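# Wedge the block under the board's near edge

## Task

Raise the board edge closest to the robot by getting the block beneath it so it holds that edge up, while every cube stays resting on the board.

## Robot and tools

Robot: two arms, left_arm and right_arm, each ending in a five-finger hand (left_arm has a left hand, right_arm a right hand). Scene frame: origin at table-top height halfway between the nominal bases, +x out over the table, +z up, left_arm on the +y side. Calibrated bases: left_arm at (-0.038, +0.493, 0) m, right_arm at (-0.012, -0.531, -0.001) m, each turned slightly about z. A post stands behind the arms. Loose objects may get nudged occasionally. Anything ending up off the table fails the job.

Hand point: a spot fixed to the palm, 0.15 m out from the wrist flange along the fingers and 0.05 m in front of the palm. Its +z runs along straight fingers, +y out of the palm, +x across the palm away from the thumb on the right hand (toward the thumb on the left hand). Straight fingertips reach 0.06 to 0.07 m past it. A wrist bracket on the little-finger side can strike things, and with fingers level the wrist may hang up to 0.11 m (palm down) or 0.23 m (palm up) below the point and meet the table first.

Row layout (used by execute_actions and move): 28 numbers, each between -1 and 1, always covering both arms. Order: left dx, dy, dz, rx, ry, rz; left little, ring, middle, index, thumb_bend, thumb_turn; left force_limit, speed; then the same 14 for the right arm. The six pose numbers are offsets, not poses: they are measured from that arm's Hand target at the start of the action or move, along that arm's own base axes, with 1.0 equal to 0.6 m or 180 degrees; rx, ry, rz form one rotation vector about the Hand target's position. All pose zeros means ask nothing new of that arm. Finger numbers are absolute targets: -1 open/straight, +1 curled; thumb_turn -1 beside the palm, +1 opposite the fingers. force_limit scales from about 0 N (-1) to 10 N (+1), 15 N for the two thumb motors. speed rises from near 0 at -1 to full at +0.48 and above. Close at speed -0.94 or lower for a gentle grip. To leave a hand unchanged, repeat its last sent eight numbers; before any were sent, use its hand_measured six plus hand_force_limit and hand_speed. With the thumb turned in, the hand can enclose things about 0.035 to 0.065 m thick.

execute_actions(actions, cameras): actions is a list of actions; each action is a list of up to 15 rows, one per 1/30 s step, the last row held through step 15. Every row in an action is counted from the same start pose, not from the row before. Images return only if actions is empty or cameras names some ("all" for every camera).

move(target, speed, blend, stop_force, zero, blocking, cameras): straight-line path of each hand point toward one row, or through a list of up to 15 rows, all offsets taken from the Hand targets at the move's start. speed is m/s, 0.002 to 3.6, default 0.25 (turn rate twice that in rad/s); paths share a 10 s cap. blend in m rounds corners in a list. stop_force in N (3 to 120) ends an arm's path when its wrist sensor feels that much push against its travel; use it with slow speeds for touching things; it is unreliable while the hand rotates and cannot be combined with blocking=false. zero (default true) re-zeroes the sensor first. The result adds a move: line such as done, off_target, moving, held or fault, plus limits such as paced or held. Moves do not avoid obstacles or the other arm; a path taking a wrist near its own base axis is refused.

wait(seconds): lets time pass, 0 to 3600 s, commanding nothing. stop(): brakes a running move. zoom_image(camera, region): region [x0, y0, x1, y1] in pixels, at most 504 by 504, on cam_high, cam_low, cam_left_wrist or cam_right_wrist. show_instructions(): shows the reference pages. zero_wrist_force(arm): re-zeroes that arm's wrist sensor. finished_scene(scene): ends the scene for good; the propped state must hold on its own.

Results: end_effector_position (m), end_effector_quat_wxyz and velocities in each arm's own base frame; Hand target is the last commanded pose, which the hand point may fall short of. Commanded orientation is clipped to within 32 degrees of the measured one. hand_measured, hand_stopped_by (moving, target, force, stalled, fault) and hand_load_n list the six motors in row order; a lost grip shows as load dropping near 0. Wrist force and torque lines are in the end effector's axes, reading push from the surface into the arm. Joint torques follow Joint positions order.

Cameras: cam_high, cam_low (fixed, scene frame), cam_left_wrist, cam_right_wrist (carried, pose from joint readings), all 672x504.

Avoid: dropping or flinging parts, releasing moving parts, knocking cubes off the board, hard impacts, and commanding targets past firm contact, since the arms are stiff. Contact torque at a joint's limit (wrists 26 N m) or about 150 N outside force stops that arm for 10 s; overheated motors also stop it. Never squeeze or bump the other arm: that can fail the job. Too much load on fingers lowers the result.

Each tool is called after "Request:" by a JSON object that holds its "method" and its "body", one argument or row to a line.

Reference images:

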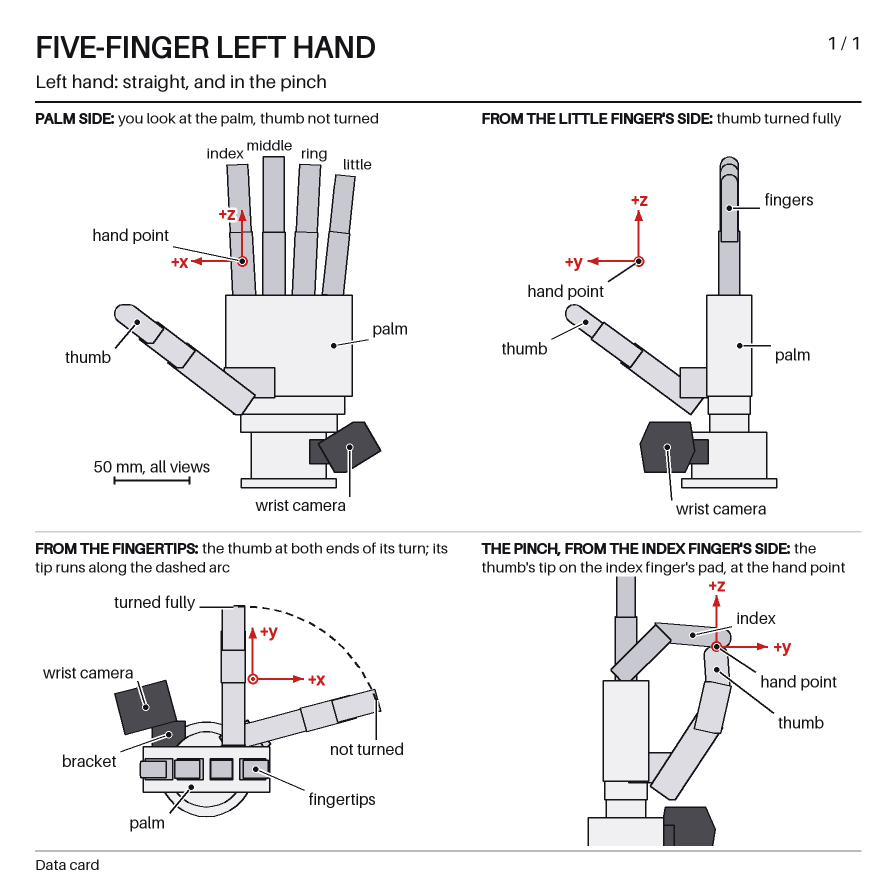

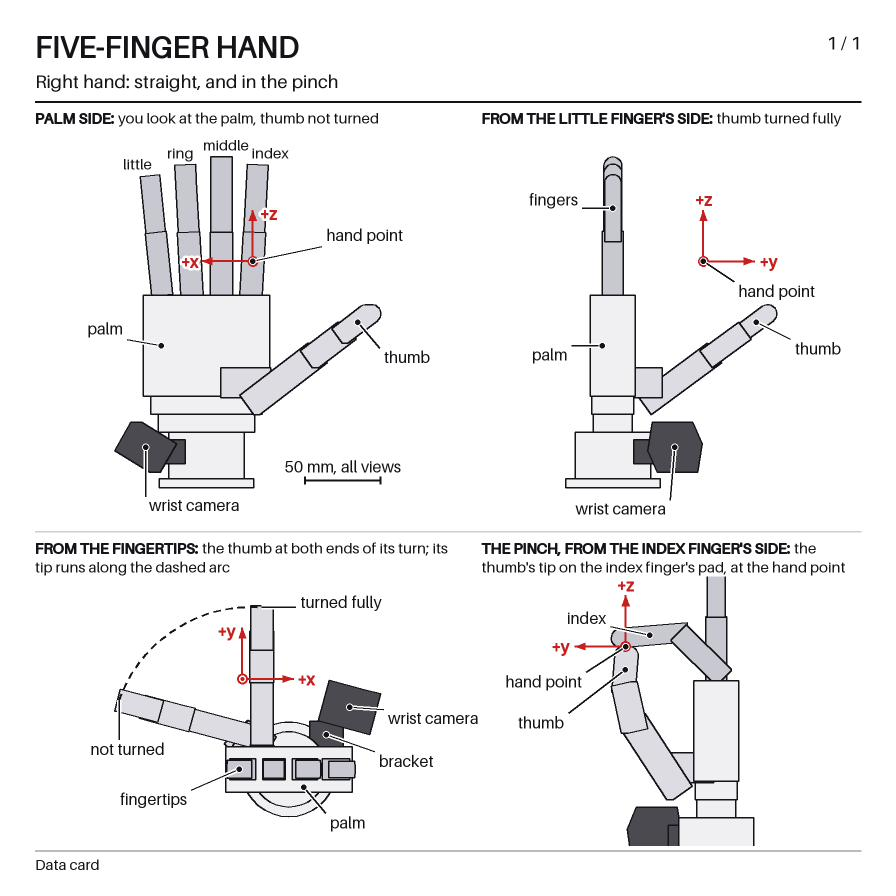

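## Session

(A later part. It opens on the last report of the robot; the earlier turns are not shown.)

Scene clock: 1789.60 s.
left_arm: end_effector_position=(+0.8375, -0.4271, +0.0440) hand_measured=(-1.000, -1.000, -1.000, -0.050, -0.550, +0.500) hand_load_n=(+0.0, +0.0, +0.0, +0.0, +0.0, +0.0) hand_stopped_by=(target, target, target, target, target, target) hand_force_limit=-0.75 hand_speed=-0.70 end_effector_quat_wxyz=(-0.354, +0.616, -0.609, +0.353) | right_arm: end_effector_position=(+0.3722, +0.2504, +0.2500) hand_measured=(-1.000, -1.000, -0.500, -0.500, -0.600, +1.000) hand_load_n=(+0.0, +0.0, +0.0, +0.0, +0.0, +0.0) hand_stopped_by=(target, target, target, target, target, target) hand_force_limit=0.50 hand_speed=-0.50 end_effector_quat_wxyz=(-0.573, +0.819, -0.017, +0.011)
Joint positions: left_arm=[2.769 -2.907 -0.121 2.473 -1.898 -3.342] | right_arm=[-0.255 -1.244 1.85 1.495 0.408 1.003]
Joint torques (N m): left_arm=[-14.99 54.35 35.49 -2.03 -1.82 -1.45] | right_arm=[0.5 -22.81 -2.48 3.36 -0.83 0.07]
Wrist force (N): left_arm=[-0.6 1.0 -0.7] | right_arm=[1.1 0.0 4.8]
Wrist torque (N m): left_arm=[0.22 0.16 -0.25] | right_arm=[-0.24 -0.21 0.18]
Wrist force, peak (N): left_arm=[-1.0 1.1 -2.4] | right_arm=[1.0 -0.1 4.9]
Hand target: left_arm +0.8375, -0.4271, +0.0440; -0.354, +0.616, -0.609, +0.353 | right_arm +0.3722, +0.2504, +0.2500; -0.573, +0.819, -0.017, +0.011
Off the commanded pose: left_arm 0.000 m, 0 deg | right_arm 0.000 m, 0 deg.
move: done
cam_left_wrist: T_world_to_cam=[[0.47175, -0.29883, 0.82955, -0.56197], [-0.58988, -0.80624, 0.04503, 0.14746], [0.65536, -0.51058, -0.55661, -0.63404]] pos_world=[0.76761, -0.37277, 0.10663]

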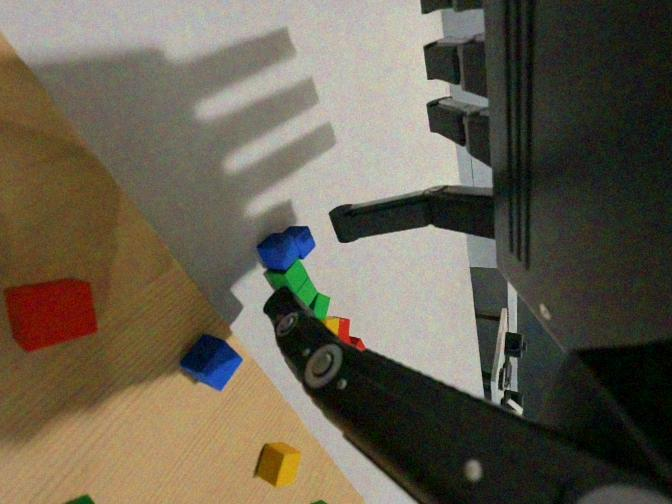

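Request:
{"method": "move", "body": {
  "target": [
    [0.01,-0.004,0,0,0,-0.0556,-1,-1,-1,-0.05,-0.5,0.5,-0.75,-0.7,0,0,0,0,0,0,-1,-1,-0.5,-0.5,-0.6,1,0.5,-0.5],
    [0.01,-0.004,-0.04,0,0,-0.0556,-1,-1,-1,-0.05,-0.42,0.5,-0.75,-0.7,0,0,0,0,0,0,-1,-1,-0.5,-0.5,-0.6,1,0.5,-0.5],
    [0.01,-0.004,-0.0442,0,0,-0.0556,-1,-1,-1,-0.05,-0.42,0.5,-0.75,-0.7,0,0,0,0,0,0,-1,-1,-0.5,-0.5,-0.6,1,0.5,-0.5]
  ],
  "speed": [0.08,0.05,0.01],
  "cameras": ["cam_left_wrist"]
}}

Request:
{"method": "zoom_image", "body": {
  "camera": "cam_left_wrist",
  "region": [240, 170, 400, 330]
}}

Scene clock: 1821.07 s.
left_arm: end_effector_position=(+0.8435, -0.4295, +0.0177) hand_measured=(-1.000, -1.000, -1.000, -0.050, -0.420, +0.500) hand_load_n=(+0.0, +0.0, +0.0, +0.0, +0.0, +0.0) hand_stopped_by=(target, target, target, target, target, target) hand_force_limit=-0.75 hand_speed=-0.70 end_effector_quat_wxyz=(+0.322, -0.560, +0.660, -0.383) | right_arm: end_effector_position=(+0.3722, +0.2504, +0.2500) hand_measured=(-1.000, -1.000, -0.500, -0.500, -0.600, +1.000) hand_load_n=(+0.0, +0.0, +0.0, +0.0, +0.0, +0.0) hand_stopped_by=(target, target, target, target, target, target) hand_force_limit=0.50 hand_speed=-0.50 end_effector_quat_wxyz=(-0.573, +0.819, -0.017, +0.011)
Joint positions: left_arm=[2.813 -2.84 -0.322 2.633 -1.711 -3.227] | right_arm=[-0.255 -1.244 1.85 1.495 0.408 1.003]
Joint torques (N m): left_arm=[12.61 53.88 6.67 1.83 0.77 1.64] | right_arm=[1.08 -22.38 -2.15 3.25 -0.76 0.26]
Wrist force (N): left_arm=[-1.1 0.7 -1.5] | right_arm=[0.9 -0.1 4.9]
Wrist torque (N m): left_arm=[0.21 0.21 -0.34] | right_arm=[-0.25 -0.19 0.17]
Wrist force, peak (N): left_arm=[-1.4 1.3 -1.4] | right_arm=[0.9 -0.1 4.9]
Hand target: left_arm +0.8435, -0.4295, +0.0175; +0.322, -0.560, +0.660, -0.383 | right_arm +0.3722, +0.2504, +0.2500; -0.573, +0.819, -0.017, +0.011
Off the commanded pose: left_arm 0.000 m, 0 deg | right_arm 0.000 m, 0 deg.
move: done
cam_left_wrist: T_world_to_cam=[[0.41271, -0.37629, 0.8295, -0.52719], [-0.72102, -0.69145, 0.04507, 0.31008], [0.5566, -0.61669, -0.55668, -0.61616]] pos_world=[0.78411, -0.36395, 0.08033]

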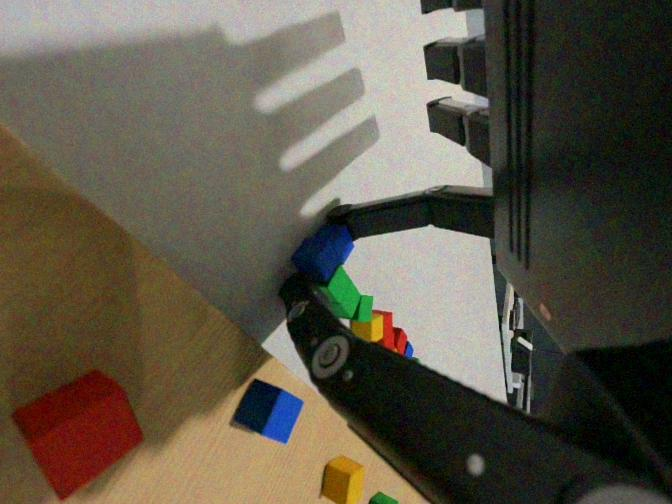

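Scaled by 3.150.

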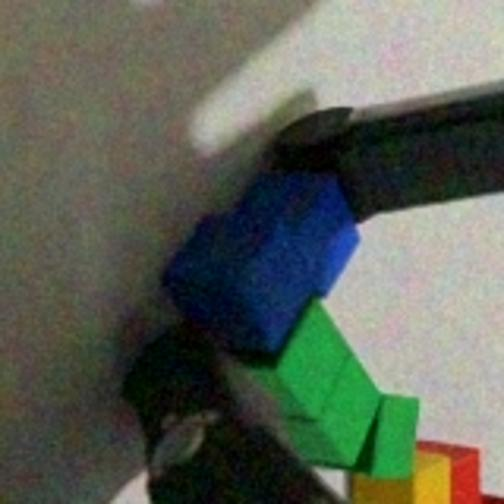

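Request:
{"method": "move", "body": {
  "target": [
    [0,0,0.0006,0,0,0,-1,-1,-1,0.2,-0.2,0.5,-0.7,-0.94,0,0,0,0,0,0,-1,-1,-0.5,-0.5,-0.6,1,0.5,-0.5],
    [0,0,0.05,0,0,0,-1,-1,-1,0.2,-0.2,0.5,-0.7,-0.94,0,0,0,0,0,0,-1,-1,-0.5,-0.5,-0.6,1,0.5,-0.5],
    [-0.6365,0.0992,0.0908,0,0,0.0556,-1,-1,-1,0.2,-0.2,0.5,-0.7,-0.94,0,0,0,0,0,0,-1,-1,-0.5,-0.5,-0.6,1,0.5,-0.5]
  ],
  "speed": [0.01,0.06,0.25],
  "blend": [0,0.01,0],
  "cameras": ["cam_left_wrist"]
}}

Scene clock: 1829.23 s.
left_arm: end_effector_position=(+0.4617, -0.3700, +0.0720) hand_measured=(-1.000, -1.000, -1.000, +0.022, -0.360, +0.500) hand_load_n=(+0.0, +0.0, +0.0, +3.0, +2.0, +0.0) hand_stopped_by=(target, target, target, force, force, target) hand_force_limit=-0.70 hand_speed=-0.94 end_effector_quat_wxyz=(-0.354, +0.616, -0.609, +0.353) | right_arm: end_effector_position=(+0.3722, +0.2504, +0.2500) hand_measured=(-1.000, -1.000, -0.500, -0.500, -0.600, +1.000) hand_load_n=(+0.0, +0.0, +0.0, +0.0, +0.0, +0.0) hand_stopped_by=(target, target, target, target, target, target) hand_force_limit=0.50 hand_speed=-0.50 end_effector_quat_wxyz=(-0.573, +0.819, -0.017, +0.011)
Joint positions: left_arm=[2.56 -1.942 -1.819 3.155 -2.073 -3.467] | right_arm=[-0.255 -1.244 1.85 1.495 0.408 1.003]
Joint torques (N m): left_arm=[-13.87 39.19 0.07 1.94 -2.1 -1.73] | right_arm=[1.65 -22.32 -2.09 3.24 -0.86 0.31]
Wrist force (N): left_arm=[-1.0 1.0 -1.0] | right_arm=[0.8 0.0 4.5]
Wrist torque (N m): left_arm=[0.21 0.22 -0.26] | right_arm=[-0.23 -0.16 0.17]
Wrist force, peak (N): left_arm=[-0.8 1.7 -2.0] | right_arm=[0.8 -0.3 5.0]
Hand target: left_arm +0.4616, -0.3699, +0.0720; -0.354, +0.616, -0.609, +0.353 | right_arm +0.3722, +0.2504, +0.2500; -0.573, +0.819, -0.017, +0.011
Off the commanded pose: left_arm 0.000 m, 0 deg | right_arm 0.000 m, 0 deg.
move: done
cam_left_wrist: T_world_to_cam=[[0.47189, -0.29893, 0.82943, -0.39095], [-0.58991, -0.80621, 0.04506, -0.02951], [0.65523, -0.51055, -0.55678, -0.34298]] pos_world=[0.39181, -0.31577, 0.13463]

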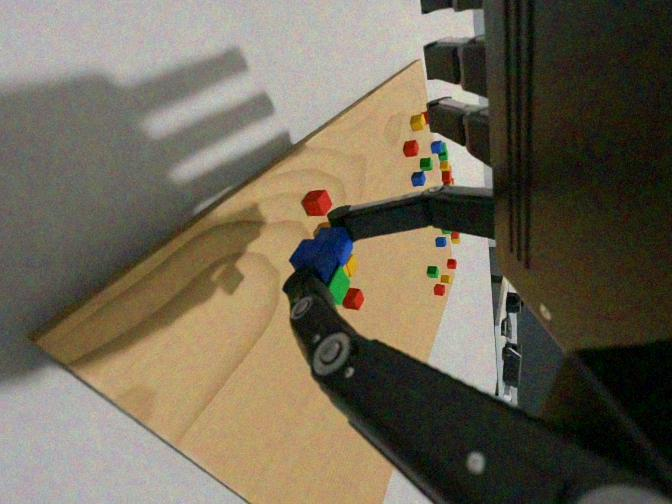

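Request:
{"method": "execute_actions", "body": {
  "actions": []
}}

Scene clock: 1861.87 s.
left_arm: end_effector_position=(+0.4616, -0.3699, +0.0720) hand_measured=(-1.000, -1.000, -1.000, +0.022, -0.360, +0.500) hand_load_n=(+0.0, +0.0, +0.0, +3.0, +2.5, +0.0) hand_stopped_by=(target, target, target, force, force, target) hand_force_limit=-0.70 hand_speed=-0.94 end_effector_quat_wxyz=(-0.354, +0.616, -0.609, +0.353) | right_arm: end_effector_position=(+0.3722, +0.2504, +0.2500) hand_measured=(-1.000, -1.000, -0.500, -0.500, -0.600, +1.000) hand_load_n=(+0.0, +0.0, +0.0, +0.0, +0.0, +0.0) hand_stopped_by=(target, target, target, target, target, target) hand_force_limit=0.50 hand_speed=-0.50 end_effector_quat_wxyz=(-0.573, +0.819, -0.017, +0.011)
Joint positions: left_arm=[2.56 -1.941 -1.82 3.155 -2.073 -3.468] | right_arm=[-0.255 -1.244 1.85 1.495 0.408 1.003]
Joint velocities: within noise
Joint torques (N m): left_arm=[-15.31 38.83 1.64 1.68 -2 -1.36] | right_arm=[1.67 -22.42 -2.24 3.25 -0.96 0.38]
Wrist force (N): left_arm=[-0.9 0.8 -1.1] | right_arm=[1.0 -0.3 4.8]
Wrist torque (N m): left_arm=[0.18 0.20 -0.25] | right_arm=[-0.27 -0.19 0.17]
Wrist force, peak (N): left_arm=[-1.2 1.0 -1.1] | right_arm=[0.9 0.0 4.9]
Hand target: left_arm +0.4616, -0.3699, +0.0720; -0.354, +0.616, -0.609, +0.353 | right_arm +0.3722, +0.2504, +0.2500; -0.573, +0.819, -0.017, +0.011
Off the commanded pose: left_arm 0.000 m, 0 deg | right_arm 0.000 m, 0 deg.
camera_calibration:
cam_left_wrist: T_world_to_cam=[[0.47183, -0.29883, 0.82951, -0.39083], [-0.58985, -0.80625, 0.04506, -0.02952], [0.65532, -0.51055, -0.55668, -0.34292]] pos_world=[0.39171, -0.31567, 0.13463]
cam_right_wrist: T_world_to_cam=[[0.26918, -0.30414, -0.91381, 0.20419], [-0.83044, -0.55383, -0.0603, 0.4634], [-0.48775, 0.7751, -0.40165, 0.20449]] pos_world=[0.42961, 0.16025, 0.29666]

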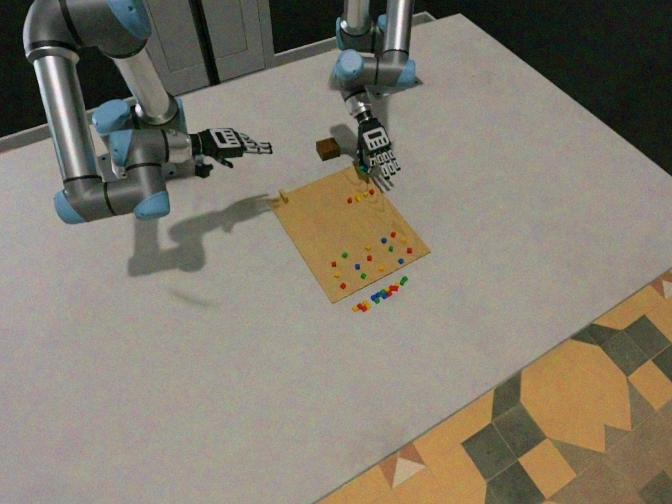

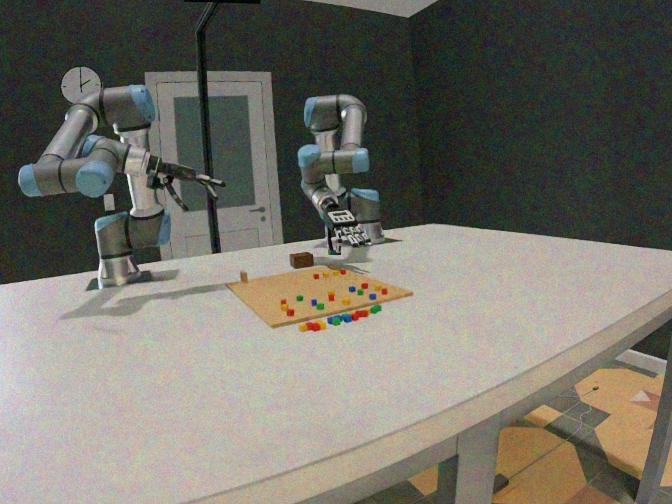

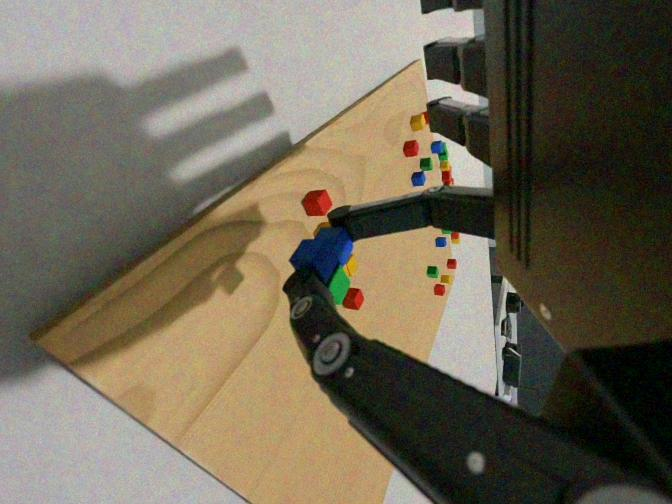

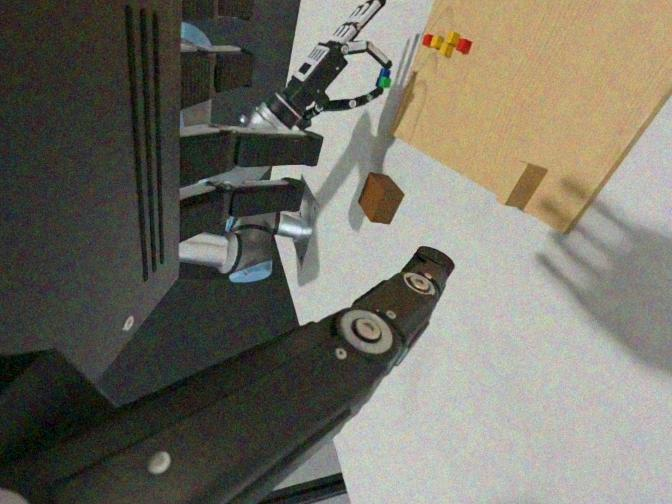

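Request:
{"method": "move", "body": {
  "target": [
    [0,0,-0.06,0,0,0,-1,-1,-1,0.2,-0.2,0.5,-0.7,-0.94,0,0,0,0,0,0,-1,-1,-0.5,-0.5,-0.6,1,0.5,-0.5],
    [0,0,-0.0728,0,0,0,-1,-1,-1,-0.05,-0.48,0.5,-0.7,-0.8,0,0,0,0,0,0,-1,-1,-0.5,-0.5,-0.6,1,0.5,-0.5],
    [0,0,-0.045,0,0,0,-1,-1,-1,-0.05,-0.48,0.5,-0.7,-0.8,0,0,0,0,0,0,-1,-1,-0.5,-0.5,-0.6,1,0.5,-0.5],
    [0,0,0,0,0,0,-1,-1,-1,-0.05,-0.48,0.5,-0.7,-0.8,0,0,0,0,0,0,-1,-1,-0.5,-0.5,-0.6,1,0.5,-0.5]
  ],
  "speed": [0.05,0.012,0.02,0.08],
  "blend": [0,0,0.01,0],
  "cameras": ["cam_left_wrist"]
}}

Scene clock: 1874.60 s.
left_arm: end_effector_position=(+0.4616, -0.3700, +0.0719) hand_measured=(-1.000, -1.000, -1.000, -0.050, -0.480, +0.500) hand_load_n=(-0.5, +0.0, +0.0, +0.0, +0.0, +0.0) hand_stopped_by=(target, target, target, target, target, target) hand_force_limit=-0.70 hand_speed=-0.80 end_effector_quat_wxyz=(-0.354, +0.616, -0.609, +0.353) | right_arm: end_effector_position=(+0.3722, +0.2504, +0.2500) hand_measured=(-1.000, -1.000, -0.500, -0.500, -0.600, +1.000) hand_load_n=(+0.0, -0.5, +0.0, +0.0, +0.0, +0.0) hand_stopped_by=(target, target, target, target, target, target) hand_force_limit=0.50 hand_speed=-0.50 end_effector_quat_wxyz=(-0.573, +0.819, -0.017, +0.011)
Joint positions: left_arm=[2.56 -1.942 -1.82 3.155 -2.073 -3.467] | right_arm=[-0.255 -1.244 1.85 1.495 0.408 1.003]
Joint torques (N m): left_arm=[-9.46 38.37 30.8 -2.18 -0.47 -1.46] | right_arm=[2.53 -22.41 -2.33 3.23 -0.89 0.5]
Wrist force (N): left_arm=[-0.8 0.9 -1.0] | right_arm=[0.8 -0.2 4.8]
Wrist torque (N m): left_arm=[0.20 0.20 -0.25] | right_arm=[-0.27 -0.17 0.16]
Wrist force, peak (N): left_arm=[-1.3 1.1 -1.0] | right_arm=[1.0 -0.1 5.0]
Hand target: left_arm +0.4616, -0.3699, +0.0720; -0.354, +0.616, -0.609, +0.353 | right_arm +0.3722, +0.2504, +0.2500; -0.573, +0.819, -0.017, +0.011
Off the commanded pose: left_arm 0.000 m, 0 deg | right_arm 0.000 m, 0 deg.
move: done; blend cut to 0.0083 m at target 3
cam_left_wrist: T_world_to_cam=[[0.47186, -0.29891, 0.82946, -0.39078], [-0.58987, -0.80624, 0.04502, -0.0295], [0.65529, -0.51052, -0.55675, -0.34294]] pos_world=[0.39171, -0.31567, 0.13453]

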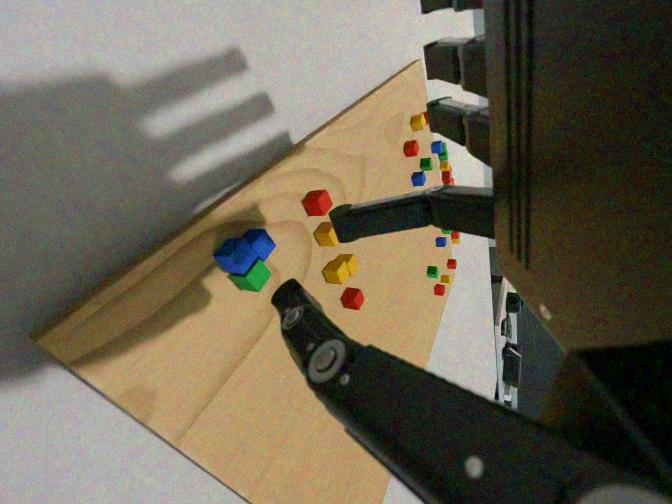

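Request:
{"method": "move", "body": {
  "target": [
    [0.6307,-0.1085,0,0,0,-0.0556,-1,-1,-1,-0.05,-0.55,0.5,-0.7,-0.8,0,0,0,0,0,0,-1,-1,-0.5,-0.5,-0.6,1,0.5,-0.5],
    [0.6307,-0.1085,-0.0367,0,0,-0.0556,-1,-1,-1,-0.05,-0.55,0.5,-0.7,-0.8,0,0,0,0,0,0,-1,-1,-0.5,-0.5,-0.6,1,0.5,-0.5]
  ],
  "speed": [0.3,0.1],
  "cameras": ["cam_left_wrist"]
}}

Scene clock: 1883.33 s.
left_arm: end_effector_position=(+0.8400, -0.4351, +0.0500) hand_measured=(-1.000, -1.000, -1.000, -0.050, -0.550, +0.500) hand_load_n=(+0.0, +0.0, +0.0, +0.0, +0.0, +0.0) hand_stopped_by=(target, target, target, target, target, target) hand_force_limit=-0.70 hand_speed=-0.80 end_effector_quat_wxyz=(+0.322, -0.560, +0.660, -0.383) | right_arm: end_effector_position=(+0.3722, +0.2504, +0.2500) hand_measured=(-1.000, -1.000, -0.500, -0.500, -0.600, +1.000) hand_load_n=(+0.0, +0.0, +0.0, +0.0, +0.0, +0.0) hand_stopped_by=(target, target, target, target, target, target) hand_force_limit=0.50 hand_speed=-0.50 end_effector_quat_wxyz=(-0.573, +0.819, -0.017, +0.011)
Joint positions: left_arm=[2.804 -2.845 -0.23 2.545 -1.718 -3.231] | right_arm=[-0.255 -1.244 1.85 1.495 0.408 1.003]
Joint torques (N m): left_arm=[-5.64 68.72 6.48 2.13 0.94 -0.13] | right_arm=[3.42 -22.9 -2.29 3.2 -1 0.53]
Wrist force (N): left_arm=[-1.1 0.8 -1.1] | right_arm=[1.1 0.1 4.9]
Wrist torque (N m): left_arm=[0.20 0.22 -0.26] | right_arm=[-0.24 -0.21 0.18]
Wrist force, peak (N): left_arm=[-0.5 1.6 -2.2] | right_arm=[1.1 0.1 4.9]
Hand target: left_arm +0.8400, -0.4350, +0.0500; +0.322, -0.560, +0.660, -0.383 | right_arm +0.3722, +0.2504, +0.2500; -0.573, +0.819, -0.017, +0.011
Off the commanded pose: left_arm 0.000 m, 0 deg | right_arm 0.000 m, 0 deg.
move: done
cam_left_wrist: T_world_to_cam=[[0.41281, -0.37628, 0.82946, -0.55472], [-0.72098, -0.69149, 0.04513, 0.30218], [0.55657, -0.61665, -0.55675, -0.59964]] pos_world=[0.78061, -0.36955, 0.11263]

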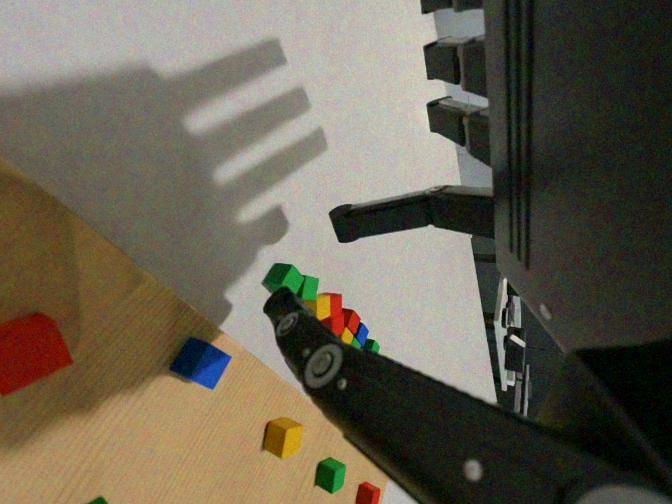

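Request:
{"method": "zoom_image", "body": {
  "camera": "cam_left_wrist",
  "region": [230, 230, 400, 380]
}}

Scaled by 2.965.

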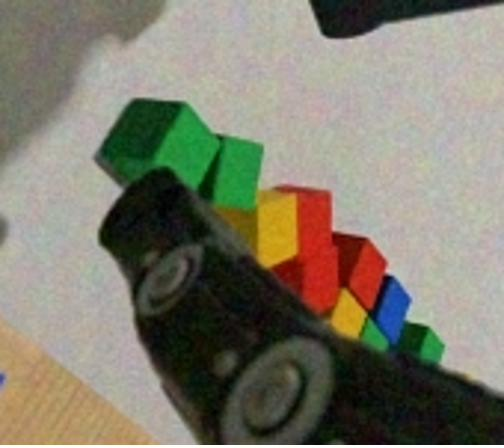

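Request:
{"method": "move", "body": {
  "target": [
    [0.0033,-0.0303,-0.01,0,0,0,-1,-1,-1,0.06,-0.4,0.5,-0.7,-0.7,0,0,0,0,0,0,-1,-1,-0.5,-0.5,-0.6,1,0.5,-0.5],
    [0.0033,-0.0303,-0.0533,0,0,0,-1,-1,-1,0.06,-0.34,0.5,-0.75,-0.7,0,0,0,0,0,0,-1,-1,-0.5,-0.5,-0.6,1,0.5,-0.5],
    [0.0033,-0.0303,-0.0558,0,0,0,-1,-1,-1,0.06,-0.34,0.5,-0.75,-0.7,0,0,0,0,0,0,-1,-1,-0.5,-0.5,-0.6,1,0.5,-0.5],
    [0.0033,-0.0303,-0.055,0,0,0,-1,-1,-1,0.3,-0.2,0.5,-0.75,-0.94,0,0,0,0,0,0,-1,-1,-0.5,-0.5,-0.6,1,0.5,-0.5],
    [0.0033,-0.0303,0.0367,0,0,0,-1,-1,-1,0.3,-0.2,0.5,-0.75,-0.94,0,0,0,0,0,0,-1,-1,-0.5,-0.5,-0.6,1,0.5,-0.5]
  ],
  "speed": [0.05,0.05,0.01,0.01,0.08],
  "cameras": ["cam_left_wrist"]
}}

Scene clock: 1904.93 s.
left_arm: end_effector_position=(+0.8411, -0.4527, +0.0715) hand_measured=(-1.000, -1.000, -1.000, +0.144, -0.278, +0.500) hand_load_n=(+0.0, +0.0, +0.0, +3.0, +2.0, -0.5) hand_stopped_by=(target, target, target, force, force, target) hand_force_limit=-0.75 hand_speed=-0.94 end_effector_quat_wxyz=(+0.327, -0.555, +0.655, -0.395) | right_arm: end_effector_position=(+0.3722, +0.2504, +0.2500) hand_measured=(-1.000, -1.000, -0.500, -0.500, -0.600, +1.000) hand_load_n=(+0.0, +0.0, -0.5, +0.0, +0.0, +0.0) hand_stopped_by=(target, target, target, target, target, target) hand_force_limit=0.50 hand_speed=-0.50 end_effector_quat_wxyz=(-0.573, +0.819, -0.017, +0.011)
Joint positions: left_arm=[2.784 -2.918 -0.035 2.452 -1.73 -3.241] | right_arm=[-0.255 -1.244 1.85 1.495 0.408 1.003]
Joint torques (N m): left_arm=[11.8 67.59 32.67 -1.82 1.05 1.61] | right_arm=[3.68 -22.84 -2.69 3.18 -0.96 0.63]
Wrist force (N): left_arm=[-1.0 0.9 -1.1] | right_arm=[1.0 -0.3 4.7]
Wrist torque (N m): left_arm=[0.21 0.20 -0.34] | right_arm=[-0.27 -0.19 0.17]
Wrist force, peak (N): left_arm=[-1.8 1.2 -1.1] | right_arm=[1.0 -0.1 5.0]
Hand target: left_arm +0.8420, -0.4532, +0.0720; +0.322, -0.560, +0.660, -0.383 | right_arm +0.3722, +0.2504, +0.2500; -0.573, +0.819, -0.017, +0.011
Off the commanded pose: left_arm 0.001 m, 2 deg | right_arm 0.000 m, 0 deg.
elbow stopped short (left arm): the move would have taken joint 3 (elbow) straighter than the controller allows.
move: done
cam_left_wrist: T_world_to_cam=[[0.38821, -0.36778, 0.845, -0.55615], [-0.72529, -0.68761, 0.03394, 0.29599], [0.56854, -0.62605, -0.53368, -0.61505]] pos_world=[0.78026, -0.38607, 0.13166]

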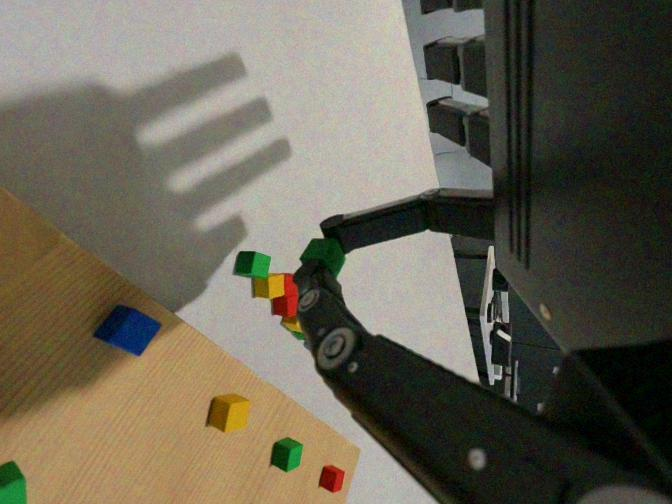

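Request:
{"method": "move", "body": {
  "target": [
    [-0.634,0.0803,0,0,0,0.0556,-1,-1,-1,0.3,-0.2,0.5,-0.75,-0.94,0,0,0,0,0,0,-1,-1,-0.5,-0.5,-0.6,1,0.5,-0.5],
    [-0.634,0.0803,-0.06,0,0,0.0556,-1,-1,-1,0.3,-0.2,0.5,-0.75,-0.94,0,0,0,0,0,0,-1,-1,-0.5,-0.5,-0.6,1,0.5,-0.5],
    [-0.634,0.0803,-0.0747,0,0,0.0556,-1,-1,-1,0.06,-0.36,0.5,-0.7,-0.8,0,0,0,0,0,0,-1,-1,-0.5,-0.5,-0.6,1,0.5,-0.5],
    [-0.634,0.0803,-0.02,0,0,0.0556,-1,-1,-1,0.06,-0.36,0.5,-0.7,-0.8,0,0,0,0,0,0,-1,-1,-0.5,-0.5,-0.6,1,0.5,-0.5],
    [-0.02,-0.003,0,0,0,-0.0556,-1,-1,-1,0.06,-0.36,0.5,-0.7,-0.8,0,0,0,0,0,0,-1,-1,-0.5,-0.5,-0.6,1,0.5,-0.5],
    [-0.02,-0.003,-0.0367,0,0,-0.0556,-1,-1,-1,-0.05,-0.55,0.5,-0.7,-0.7,0,0,0,0,0,0,-1,-1,-0.5,-0.5,-0.6,1,0.5,-0.5]
  ],
  "speed": [0.35,0.06,0.012,0.06,0.35,0.08],
  "blend": [0.02,0,0,0.015,0.02,0],
  "cameras": ["cam_left_wrist"]
}}

Scene clock: 1928.47 s.
left_arm: end_effector_position=(+0.8300, -0.4550, +0.0500) hand_measured=(-1.000, -1.000, -1.000, -0.050, -0.550, +0.500) hand_load_n=(+0.0, -0.5, -0.5, +0.0, +0.0, +0.0) hand_stopped_by=(target, target, target, target, target, target) hand_force_limit=-0.70 hand_speed=-0.70 end_effector_quat_wxyz=(+0.288, -0.500, +0.707, -0.409) | right_arm: end_effector_position=(+0.3722, +0.2504, +0.2500) hand_measured=(-1.000, -1.000, -0.500, -0.500, -0.600, +1.000) hand_load_n=(+0.0, +0.0, +0.0, +0.0, +0.0, +0.0) hand_stopped_by=(target, target, target, target, target, target) hand_force_limit=0.50 hand_speed=-0.50 end_effector_quat_wxyz=(-0.573, +0.819, -0.017, +0.011)
Joint positions: left_arm=[2.818 -2.821 -0.278 2.575 -1.554 -3.136] | right_arm=[-0.255 -1.244 1.85 1.495 0.408 1.003]
Joint torques (N m): left_arm=[-14.73 54.5 35.62 -1.88 -1.45 1.79] | right_arm=[4.61 -22.81 -2.34 3.13 -1.09 0.72]
Wrist force (N): left_arm=[-0.9 1.1 -1.1] | right_arm=[0.9 -0.1 4.9]
Wrist torque (N m): left_arm=[0.23 0.20 -0.34] | right_arm=[-0.26 -0.18 0.17]
Wrist force, peak (N): left_arm=[-1.6 2.1 -2.0] | right_arm=[1.0 -0.1 5.0]
Hand target: left_arm +0.8300, -0.4550, +0.0500; +0.288, -0.500, +0.707, -0.409 | right_arm +0.3722, +0.2504, +0.2500; -0.573, +0.819, -0.017, +0.011
Off the commanded pose: left_arm 0.000 m, 0 deg | right_arm 0.000 m, 0 deg.
move: done; blend cut to 0.018 m at target 1, 0.011 m at target 5
cam_left_wrist: T_world_to_cam=[[0.34103, -0.44232, 0.82949, -0.52856], [-0.8302, -0.55565, 0.04503, 0.43366], [0.44098, -0.704, -0.55671, -0.55015]] pos_world=[0.78289, -0.38014, 0.11263]

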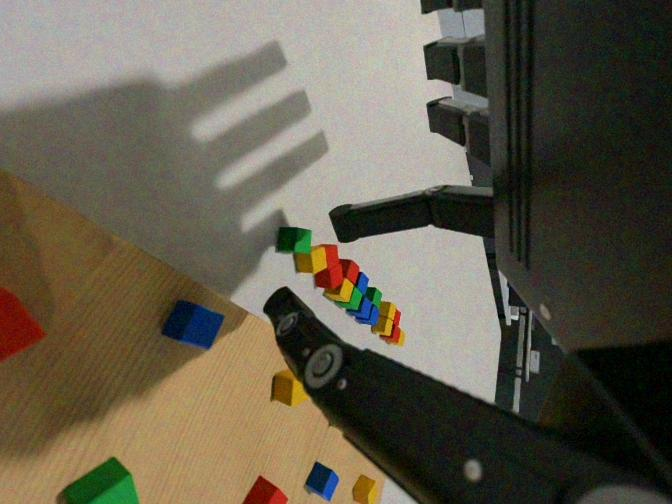

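Request:
{"method": "zoom_image", "body": {
  "camera": "cam_left_wrist",
  "region": [260, 210, 420, 360]
}}

Scaled by 3.150.

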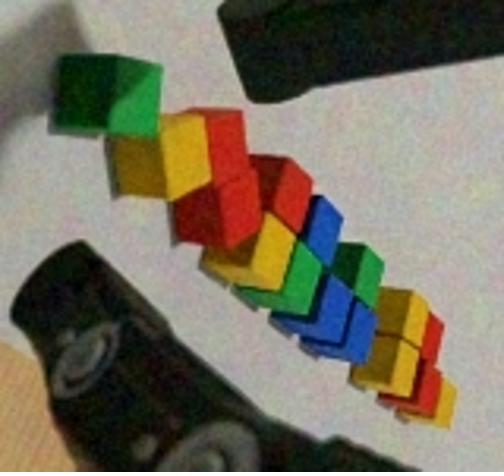

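Request:
{"method": "move", "body": {
  "target": [
    [0.029,-0.0222,-0.01,0,0,0,-1,-1,-1,0.06,-0.4,0.5,-0.7,-0.7,0,0,0,0,0,0,-1,-1,-0.5,-0.5,-0.6,1,0.5,-0.5],
    [0.029,-0.0222,-0.0533,0,0,0,-1,-1,-1,0.06,-0.34,0.5,-0.75,-0.7,0,0,0,0,0,0,-1,-1,-0.5,-0.5,-0.6,1,0.5,-0.5],
    [0.029,-0.0222,-0.0558,0,0,0,-1,-1,-1,0.06,-0.34,0.5,-0.75,-0.7,0,0,0,0,0,0,-1,-1,-0.5,-0.5,-0.6,1,0.5,-0.5],
    [0.029,-0.0222,-0.055,0,0,0,-1,-1,-1,0.3,-0.2,0.5,-0.75,-0.94,0,0,0,0,0,0,-1,-1,-0.5,-0.5,-0.6,1,0.5,-0.5],
    [0.029,-0.0222,-0.0,0,0,0,-1,-1,-1,0.3,-0.2,0.5,-0.75,-0.94,0,0,0,0,0,0,-1,-1,-0.5,-0.5,-0.6,1,0.5,-0.5],
    [0,0,0.0367,0,0,0,-1,-1,-1,0.3,-0.2,0.5,-0.75,-0.94,0,0,0,0,0,0,-1,-1,-0.5,-0.5,-0.6,1,0.5,-0.5]
  ],
  "speed": [0.06,0.05,0.01,0.01,0.08,0.08],
  "blend": [0,0,0,0,0.01,0],
  "cameras": ["cam_left_wrist"]
}}

Scene clock: 1959.70 s.
left_arm: end_effector_position=(+0.8302, -0.4552, +0.0720) hand_measured=(-1.000, -1.000, -1.000, +0.104, -0.298, +0.500) hand_load_n=(+0.0, +0.0, +0.0, +2.5, +1.5, +0.0) hand_stopped_by=(target, target, target, force, force, target) hand_force_limit=-0.75 hand_speed=-0.94 end_effector_quat_wxyz=(+0.287, -0.501, +0.708, -0.408) | right_arm: end_effector_position=(+0.3722, +0.2504, +0.2500) hand_measured=(-1.000, -1.000, -0.500, -0.500, -0.600, +1.000) hand_load_n=(+0.0, +0.0, +0.0, +0.0, +0.0, +0.0) hand_stopped_by=(target, target, target, target, target, target) hand_force_limit=0.50 hand_speed=-0.50 end_effector_quat_wxyz=(-0.573, +0.819, -0.017, +0.011)
Joint positions: left_arm=[2.818 -2.859 -0.142 2.474 -1.555 -3.135] | right_arm=[-0.255 -1.244 1.85 1.495 0.408 1.003]
Joint torques (N m): left_arm=[12.81 69.43 5.37 2.33 1.15 -1.07] | right_arm=[5.72 -22.48 -2.38 3.08 -1.14 0.87]
Wrist force (N): left_arm=[-1.1 1.0 -1.0] | right_arm=[1.0 0.0 4.9]
Wrist torque (N m): left_arm=[0.24 0.22 -0.36] | right_arm=[-0.26 -0.21 0.18]
Wrist force, peak (N): left_arm=[-1.0 -2.3 -2.0] | right_arm=[0.9 -0.1 5.1]
Hand target: left_arm +0.8300, -0.4550, +0.0720; +0.288, -0.500, +0.707, -0.409 | right_arm +0.3722, +0.2504, +0.2500; -0.573, +0.819, -0.017, +0.011
Off the commanded pose: left_arm 0.000 m, 0 deg | right_arm 0.000 m, 0 deg.
elbow stopped short (left arm): the move would have taken joint 3 (elbow) straighter than the controller allows.
move: done
cam_left_wrist: T_world_to_cam=[[0.34397, -0.44381, 0.82748, -0.54998], [-0.83006, -0.55568, 0.047, 0.43243], [0.43895, -0.70303, -0.55953, -0.53575]] pos_world=[0.78329, -0.38044, 0.135]

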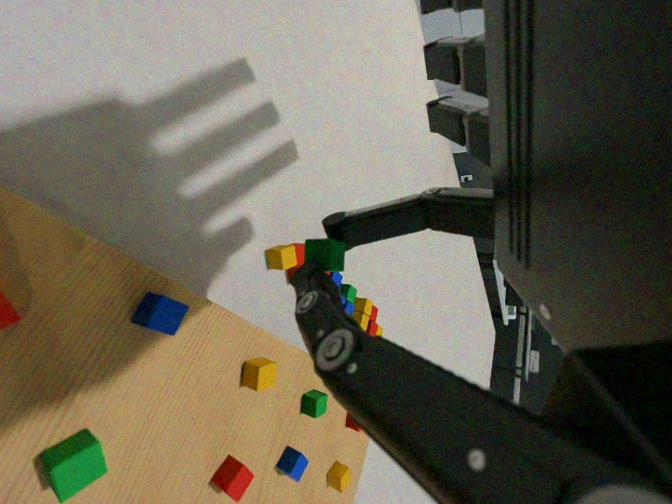

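Request:
{"method": "move", "body": {
  "target": [
    [-0.614,0.025,0,0,0,0.1111,-1,-1,-1,0.3,-0.2,0.5,-0.75,-0.94,0,0,0,0,0,0,-1,-1,-0.5,-0.5,-0.6,1,0.5,-0.5],
    [-0.614,0.025,-0.06,0,0,0.1111,-1,-1,-1,0.3,-0.2,0.5,-0.75,-0.94,0,0,0,0,0,0,-1,-1,-0.5,-0.5,-0.6,1,0.5,-0.5],
    [-0.614,0.025,-0.0747,0,0,0.1111,-1,-1,-1,0.03,-0.38,0.5,-0.7,-0.8,0,0,0,0,0,0,-1,-1,-0.5,-0.5,-0.6,1,0.5,-0.5],
    [-0.614,0.025,-0.02,0,0,0.1111,-1,-1,-1,0.03,-0.38,0.5,-0.7,-0.8,0,0,0,0,0,0,-1,-1,-0.5,-0.5,-0.6,1,0.5,-0.5],
    [-0.0167,-0.0167,0,0,0,-0.0278,-1,-1,-1,0.03,-0.38,0.5,-0.7,-0.8,0,0,0,0,0,0,-1,-1,-0.5,-0.5,-0.6,1,0.5,-0.5],
    [-0.0167,-0.0167,-0.0367,0,0,-0.0278,-1,-1,-1,-0.05,-0.6,0.5,-0.7,-0.7,0,0,0,0,0,0,-1,-1,-0.5,-0.5,-0.6,1,0.5,-0.5]
  ],
  "speed": [0.35,0.06,0.012,0.06,0.35,0.08],
  "blend": [0.02,0,0,0.015,0.02,0],
  "cameras": ["cam_left_wrist"]
}}

Scene clock: 1980.27 s.
left_arm: end_effector_position=(+0.8200, -0.4650, +0.0500) hand_measured=(-1.000, -1.000, -1.000, -0.050, -0.600, +0.500) hand_load_n=(+0.0, +0.0, +0.0, +0.0, +0.0, +0.0) hand_stopped_by=(target, target, target, target, target, target) hand_force_limit=-0.70 hand_speed=-0.70 end_effector_quat_wxyz=(+0.269, -0.469, +0.728, -0.421) | right_arm: end_effector_position=(+0.3722, +0.2504, +0.2500) hand_measured=(-1.000, -1.000, -0.500, -0.500, -0.600, +1.000) hand_load_n=(+0.0, +0.0, +0.0, +0.0, +0.0, +0.0) hand_stopped_by=(target, target, target, target, target, target) hand_force_limit=0.50 hand_speed=-0.50 end_effector_quat_wxyz=(-0.573, +0.819, -0.017, +0.011)
Joint positions: left_arm=[2.823 -2.797 -0.326 2.597 -1.475 -3.09] | right_arm=[-0.255 -1.244 1.85 1.495 0.408 1.003]
Joint torques (N m): left_arm=[-15.09 54.5 36.08 -2.02 -0.95 1.81] | right_arm=[6.33 -22.47 -2.51 3.09 -1.19 0.96]
Wrist force (N): left_arm=[-1.4 1.0 -1.0] | right_arm=[0.9 0.0 4.8]
Wrist torque (N m): left_arm=[0.23 0.28 -0.37] | right_arm=[-0.24 -0.19 0.18]
Wrist force, peak (N): left_arm=[-1.4 2.2 -2.4] | right_arm=[0.9 -0.1 5.1]
Hand target: left_arm +0.8200, -0.4650, +0.0500; +0.269, -0.469, +0.728, -0.421 | right_arm +0.3722, +0.2504, +0.2500; -0.573, +0.819, -0.017, +0.011
Off the commanded pose: left_arm 0.000 m, 0 deg | right_arm 0.000 m, 0 deg.
move: done; blend cut to 0.018 m at target 1, 0.011 m at target 5
cam_left_wrist: T_world_to_cam=[[0.30116, -0.47038, 0.82949, -0.50996], [-0.8755, -0.48112, 0.04503, 0.49157], [0.3779, -0.73977, -0.55671, -0.51775]] pos_world=[0.7796, -0.38639, 0.11263]

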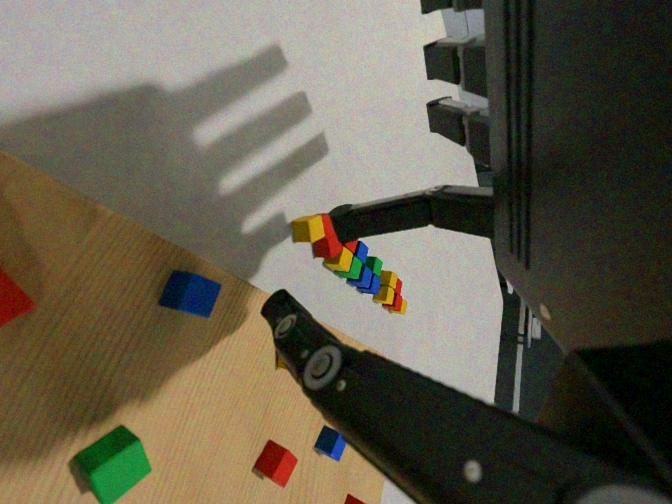

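Request:
{"method": "zoom_image", "body": {
  "camera": "cam_left_wrist",
  "region": [270, 190, 430, 340]
}}

Scaled by 3.150.

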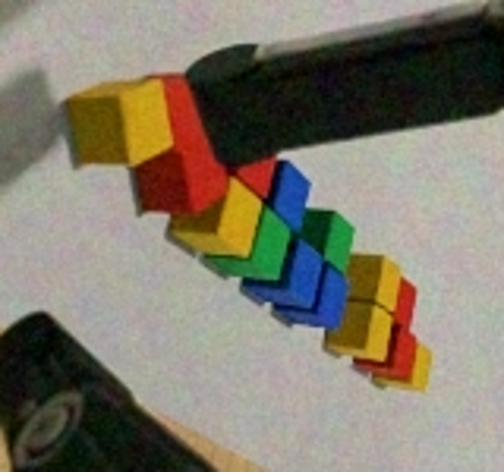

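Request:
{"method": "move", "body": {
  "target": [
    [0,0,0.06,0,0,0,-1,-1,-1,-0.05,-0.6,0.5,-0.7,-0.7,0,0,0,0,0,0,-1,-1,-0.5,-0.5,-0.6,1,0.5,-0.5],
    [-0.617,0.608,0.25,0,0,0.1389,-1,-1,-1,-0.05,-0.6,0.5,-0.7,-0.7,0,0,0,0,0,0,-1,-1,-0.5,-0.5,-0.6,1,0.5,-0.5]
  ],
  "speed": [0.2,0.35],
  "blend": [0.02,0],
  "cameras": []
}}

Request:
{"method": "move", "body": {
  "target": [0,0,0,0,0,0,-1,-1,-1,-0.05,-0.6,0.5,-0.7,-0.7,0.713,0.166,-0.2167,-0.0486,0.0330,-0.3722,-1,-1,-1,-0.05,-0.55,0.5,-0.7,-0.7],
  "speed": 0.3,
  "cameras": ["all"]
}}

Scene clock: 2029.53 s.
left_arm: end_effector_position=(+0.4498, -0.1003, +0.1999) hand_measured=(-1.000, -1.000, -1.000, -0.050, -0.600, +0.500) hand_load_n=(+0.0, +0.0, +0.0, +0.0, +0.0, +0.0) hand_stopped_by=(target, target, target, target, target, target) hand_force_limit=-0.70 hand_speed=-0.70 end_effector_quat_wxyz=(-0.354, +0.616, -0.609, +0.353) | right_arm: end_effector_position=(+0.3722, +0.2504, +0.2500) hand_measured=(-1.000, -1.000, -0.500, -0.500, -0.600, +1.000) hand_load_n=(+0.0, +0.0, -0.5, +0.0, +0.0, +0.0) hand_stopped_by=(target, target, target, target, target, target) hand_force_limit=0.50 hand_speed=-0.50 end_effector_quat_wxyz=(-0.573, +0.819, -0.017, +0.011)
Joint positions: left_arm=[3.391 -1.366 -2.076 2.906 -1.361 -3.022] | right_arm=[-0.255 -1.244 1.85 1.495 0.408 1.003]
Joint torques (N m): left_arm=[13.2 20.33 6.5 -1.88 0.88 1.65] | right_arm=[6.94 -22.47 -2.71 3.14 -1.3 1.04]
Wrist force (N): left_arm=[-1.1 1.3 -0.8] | right_arm=[1.0 -0.2 4.9]
Wrist torque (N m): left_arm=[0.24 0.23 -0.38] | right_arm=[-0.28 -0.19 0.17]
Wrist force, peak (N): left_arm=[-1.7 1.9 -1.4] | right_arm=[0.9 -0.1 5.1]
Hand target: left_arm +0.4498, -0.1002, +0.2000; -0.354, +0.616, -0.609, +0.353 | right_arm +0.3722, +0.2504, +0.2500; -0.573, +0.819, -0.017, +0.011
Off the commanded pose: left_arm 0.000 m, 0 deg | right_arm 0.000 m, 0 deg.
move: done; blend cut to 0.018 m at target 1

Scene clock: 2032.47 s.
left_arm: end_effector_position=(+0.4498, -0.1002, +0.2000) hand_measured=(-1.000, -1.000, -1.000, -0.050, -0.600, +0.500) hand_load_n=(+0.0, +0.0, +0.0, +0.0, +0.0, +0.0) hand_stopped_by=(target, target, target, target, target, target) hand_force_limit=-0.70 hand_speed=-0.70 end_effector_quat_wxyz=(-0.354, +0.616, -0.609, +0.353) | right_arm: end_effector_position=(+0.8000, +0.3500, +0.1199) hand_measured=(-1.000, -1.000, -1.000, -0.050, -0.550, +0.500) hand_load_n=(-0.5, +0.0, +0.0, +0.0, +0.0, +0.0) hand_stopped_by=(target, target, target, target, target, target) hand_force_limit=-0.70 hand_speed=-0.70 end_effector_quat_wxyz=(-0.410, +0.712, -0.492, +0.287)
Joint positions: left_arm=[3.392 -1.366 -2.076 2.906 -1.361 -3.022] | right_arm=[0.188 -0.671 0.782 0.418 1.426 3.052]
Joint torques (N m): left_arm=[13.37 18.36 5.15 -1.93 1.25 1.63] | right_arm=[12.05 -49.62 -36.64 1.4 1.21 1.98]
Wrist force (N): left_arm=[-1.4 1.1 -1.2] | right_arm=[1.1 -0.3 5.1]
Wrist torque (N m): left_arm=[0.25 0.27 -0.40] | right_arm=[-0.32 -0.26 0.02]
Wrist force, peak (N): left_arm=[-1.5 1.2 -1.1] | right_arm=[0.9 -0.4 5.7]
Hand target: left_arm +0.4498, -0.1002, +0.2000; -0.354, +0.616, -0.609, +0.353 | right_arm +0.8000, +0.3500, +0.1199; -0.410, +0.712, -0.492, +0.287
Off the commanded pose: left_arm 0.000 m, 0 deg | right_arm 0.000 m, 0 deg.
move: done
cam_left_wrist: T_world_to_cam=[[0.47175, -0.29899, 0.82949, -0.41082], [-0.59012, -0.80606, 0.04508, 0.1753], [0.65514, -0.51076, -0.5567, -0.12617]] pos_world=[0.37991, -0.04597, 0.26263]
cam_right_wrist: T_world_to_cam=[[-0.31809, -0.42425, -0.84784, 0.50446], [-0.83444, 0.54978, 0.03796, 0.47113], [0.45002, 0.71955, -0.5289, -0.43181]] pos_world=[0.74792, 0.2657, 0.18143]

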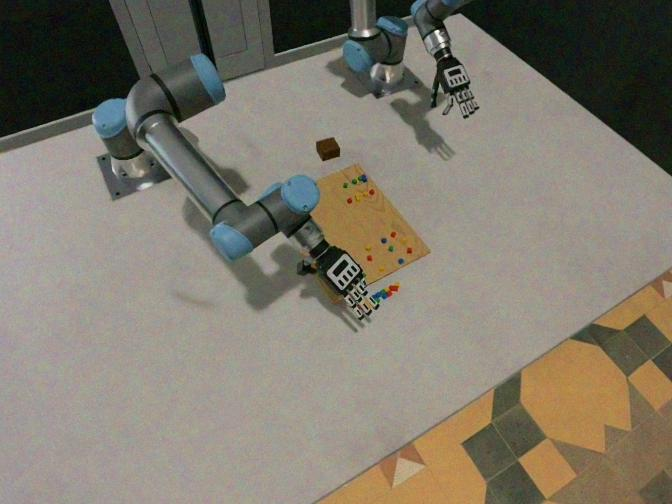

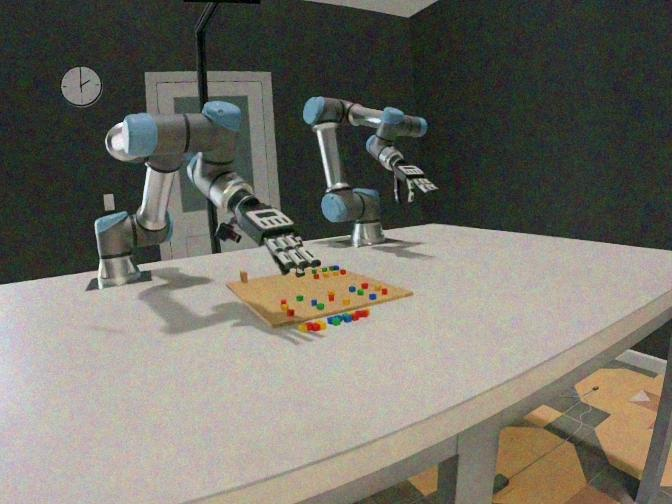

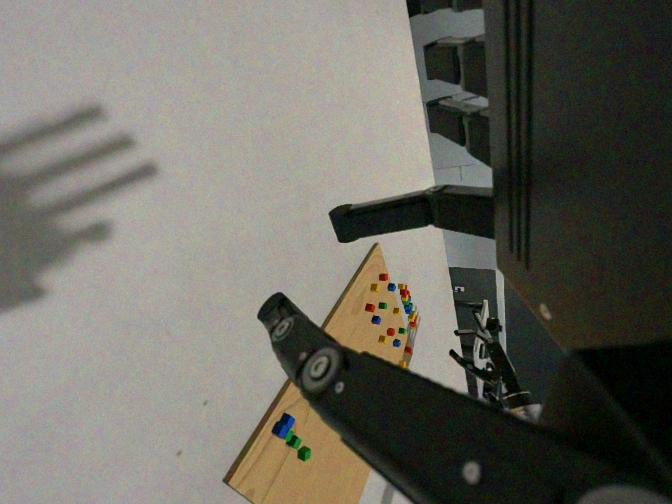

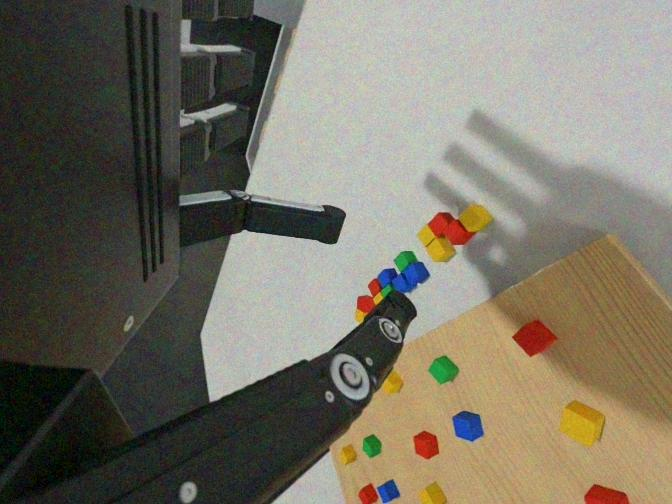

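Request:
{"method": "zoom_image", "body": {
  "camera": "cam_right_wrist",
  "region": [340, 190, 510, 330]
}}

Scaled by 2.965.

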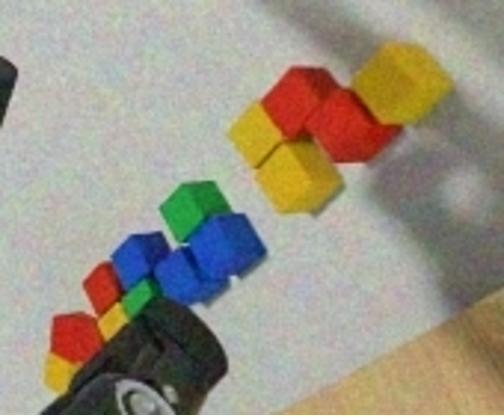

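Request:
{"method": "move", "body": {
  "target": [0,0,0,0,0,0,-1,-1,-1,-0.05,-0.6,0.5,-0.7,-0.7,0.0267,-0.025,-0.1083,0,0,0,-1,-1,-1,-0.05,-0.55,0.5,-0.7,-0.7],
  "speed": 0.1,
  "cameras": ["cam_right_wrist"]
}}

Scene clock: 2044.57 s.
left_arm: end_effector_position=(+0.4498, -0.1002, +0.2000) hand_measured=(-1.000, -1.000, -1.000, -0.050, -0.600, +0.500) hand_load_n=(+0.0, +0.0, +0.0, +0.0, +0.0, +0.0) hand_stopped_by=(target, target, target, target, target, target) hand_force_limit=-0.70 hand_speed=-0.70 end_effector_quat_wxyz=(-0.354, +0.616, -0.609, +0.353) | right_arm: end_effector_position=(+0.8159, +0.3350, +0.0552) hand_measured=(-1.000, -1.000, -1.000, -0.050, -0.550, +0.500) hand_load_n=(+0.0, -0.5, +0.0, +0.0, +0.0, +0.0) hand_stopped_by=(target, target, target, target, target, target) hand_force_limit=-0.70 hand_speed=-0.70 end_effector_quat_wxyz=(-0.410, +0.712, -0.492, +0.287)
Joint positions: left_arm=[3.392 -1.366 -2.076 2.906 -1.361 -3.022] | right_arm=[0.162 -0.604 0.824 0.312 1.403 3.038]
Joint torques (N m): left_arm=[12.48 18.82 6.02 -1.9 1.34 1.5] | right_arm=[-15.39 -51.07 -10.9 -1.39 -1.48 -2.08]
Wrist force (N): left_arm=[-0.9 1.0 -0.7] | right_arm=[1.2 -0.3 4.9]
Wrist torque (N m): left_arm=[0.22 0.21 -0.37] | right_arm=[-0.30 -0.27 0.17]
Wrist force, peak (N): left_arm=[-1.3 1.2 -1.1] | right_arm=[1.0 -0.1 5.3]
Hand target: left_arm +0.4498, -0.1002, +0.2000; -0.354, +0.616, -0.609, +0.353 | right_arm +0.8160, +0.3350, +0.0550; -0.410, +0.712, -0.492, +0.287
Off the commanded pose: left_arm 0.000 m, 0 deg | right_arm 0.000 m, 0 deg.
move: done
cam_right_wrist: T_world_to_cam=[[-0.31824, -0.42427, -0.84777, 0.44835], [-0.83444, 0.54978, 0.0381, 0.49517], [0.44992, 0.71954, -0.52899, -0.4624]] pos_world=[0.76392, 0.2507, 0.11663]

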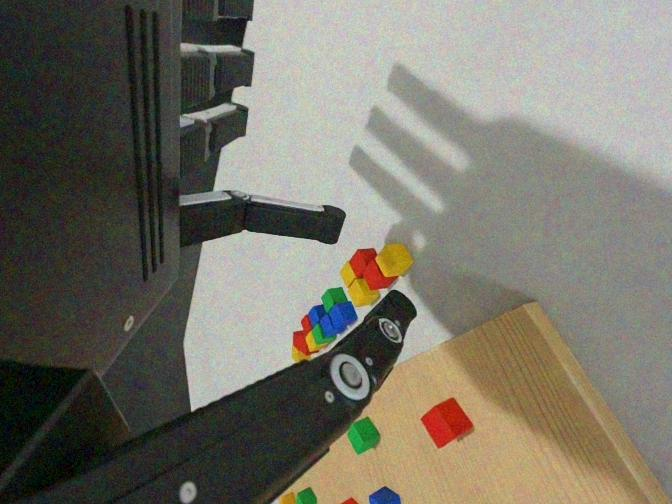

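Request:
{"method": "zoom_image", "body": {
  "camera": "cam_right_wrist",
  "region": [280, 220, 430, 370]
}}

Scaled by 3.360.

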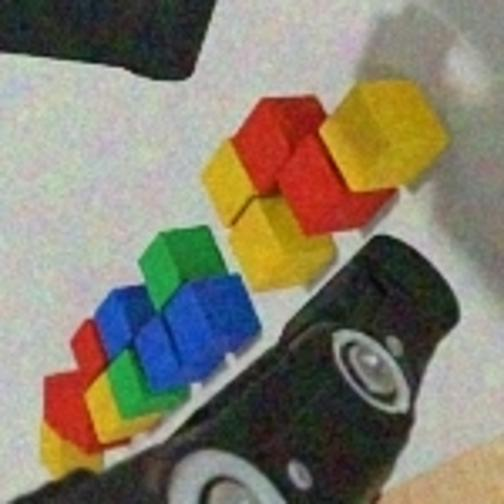

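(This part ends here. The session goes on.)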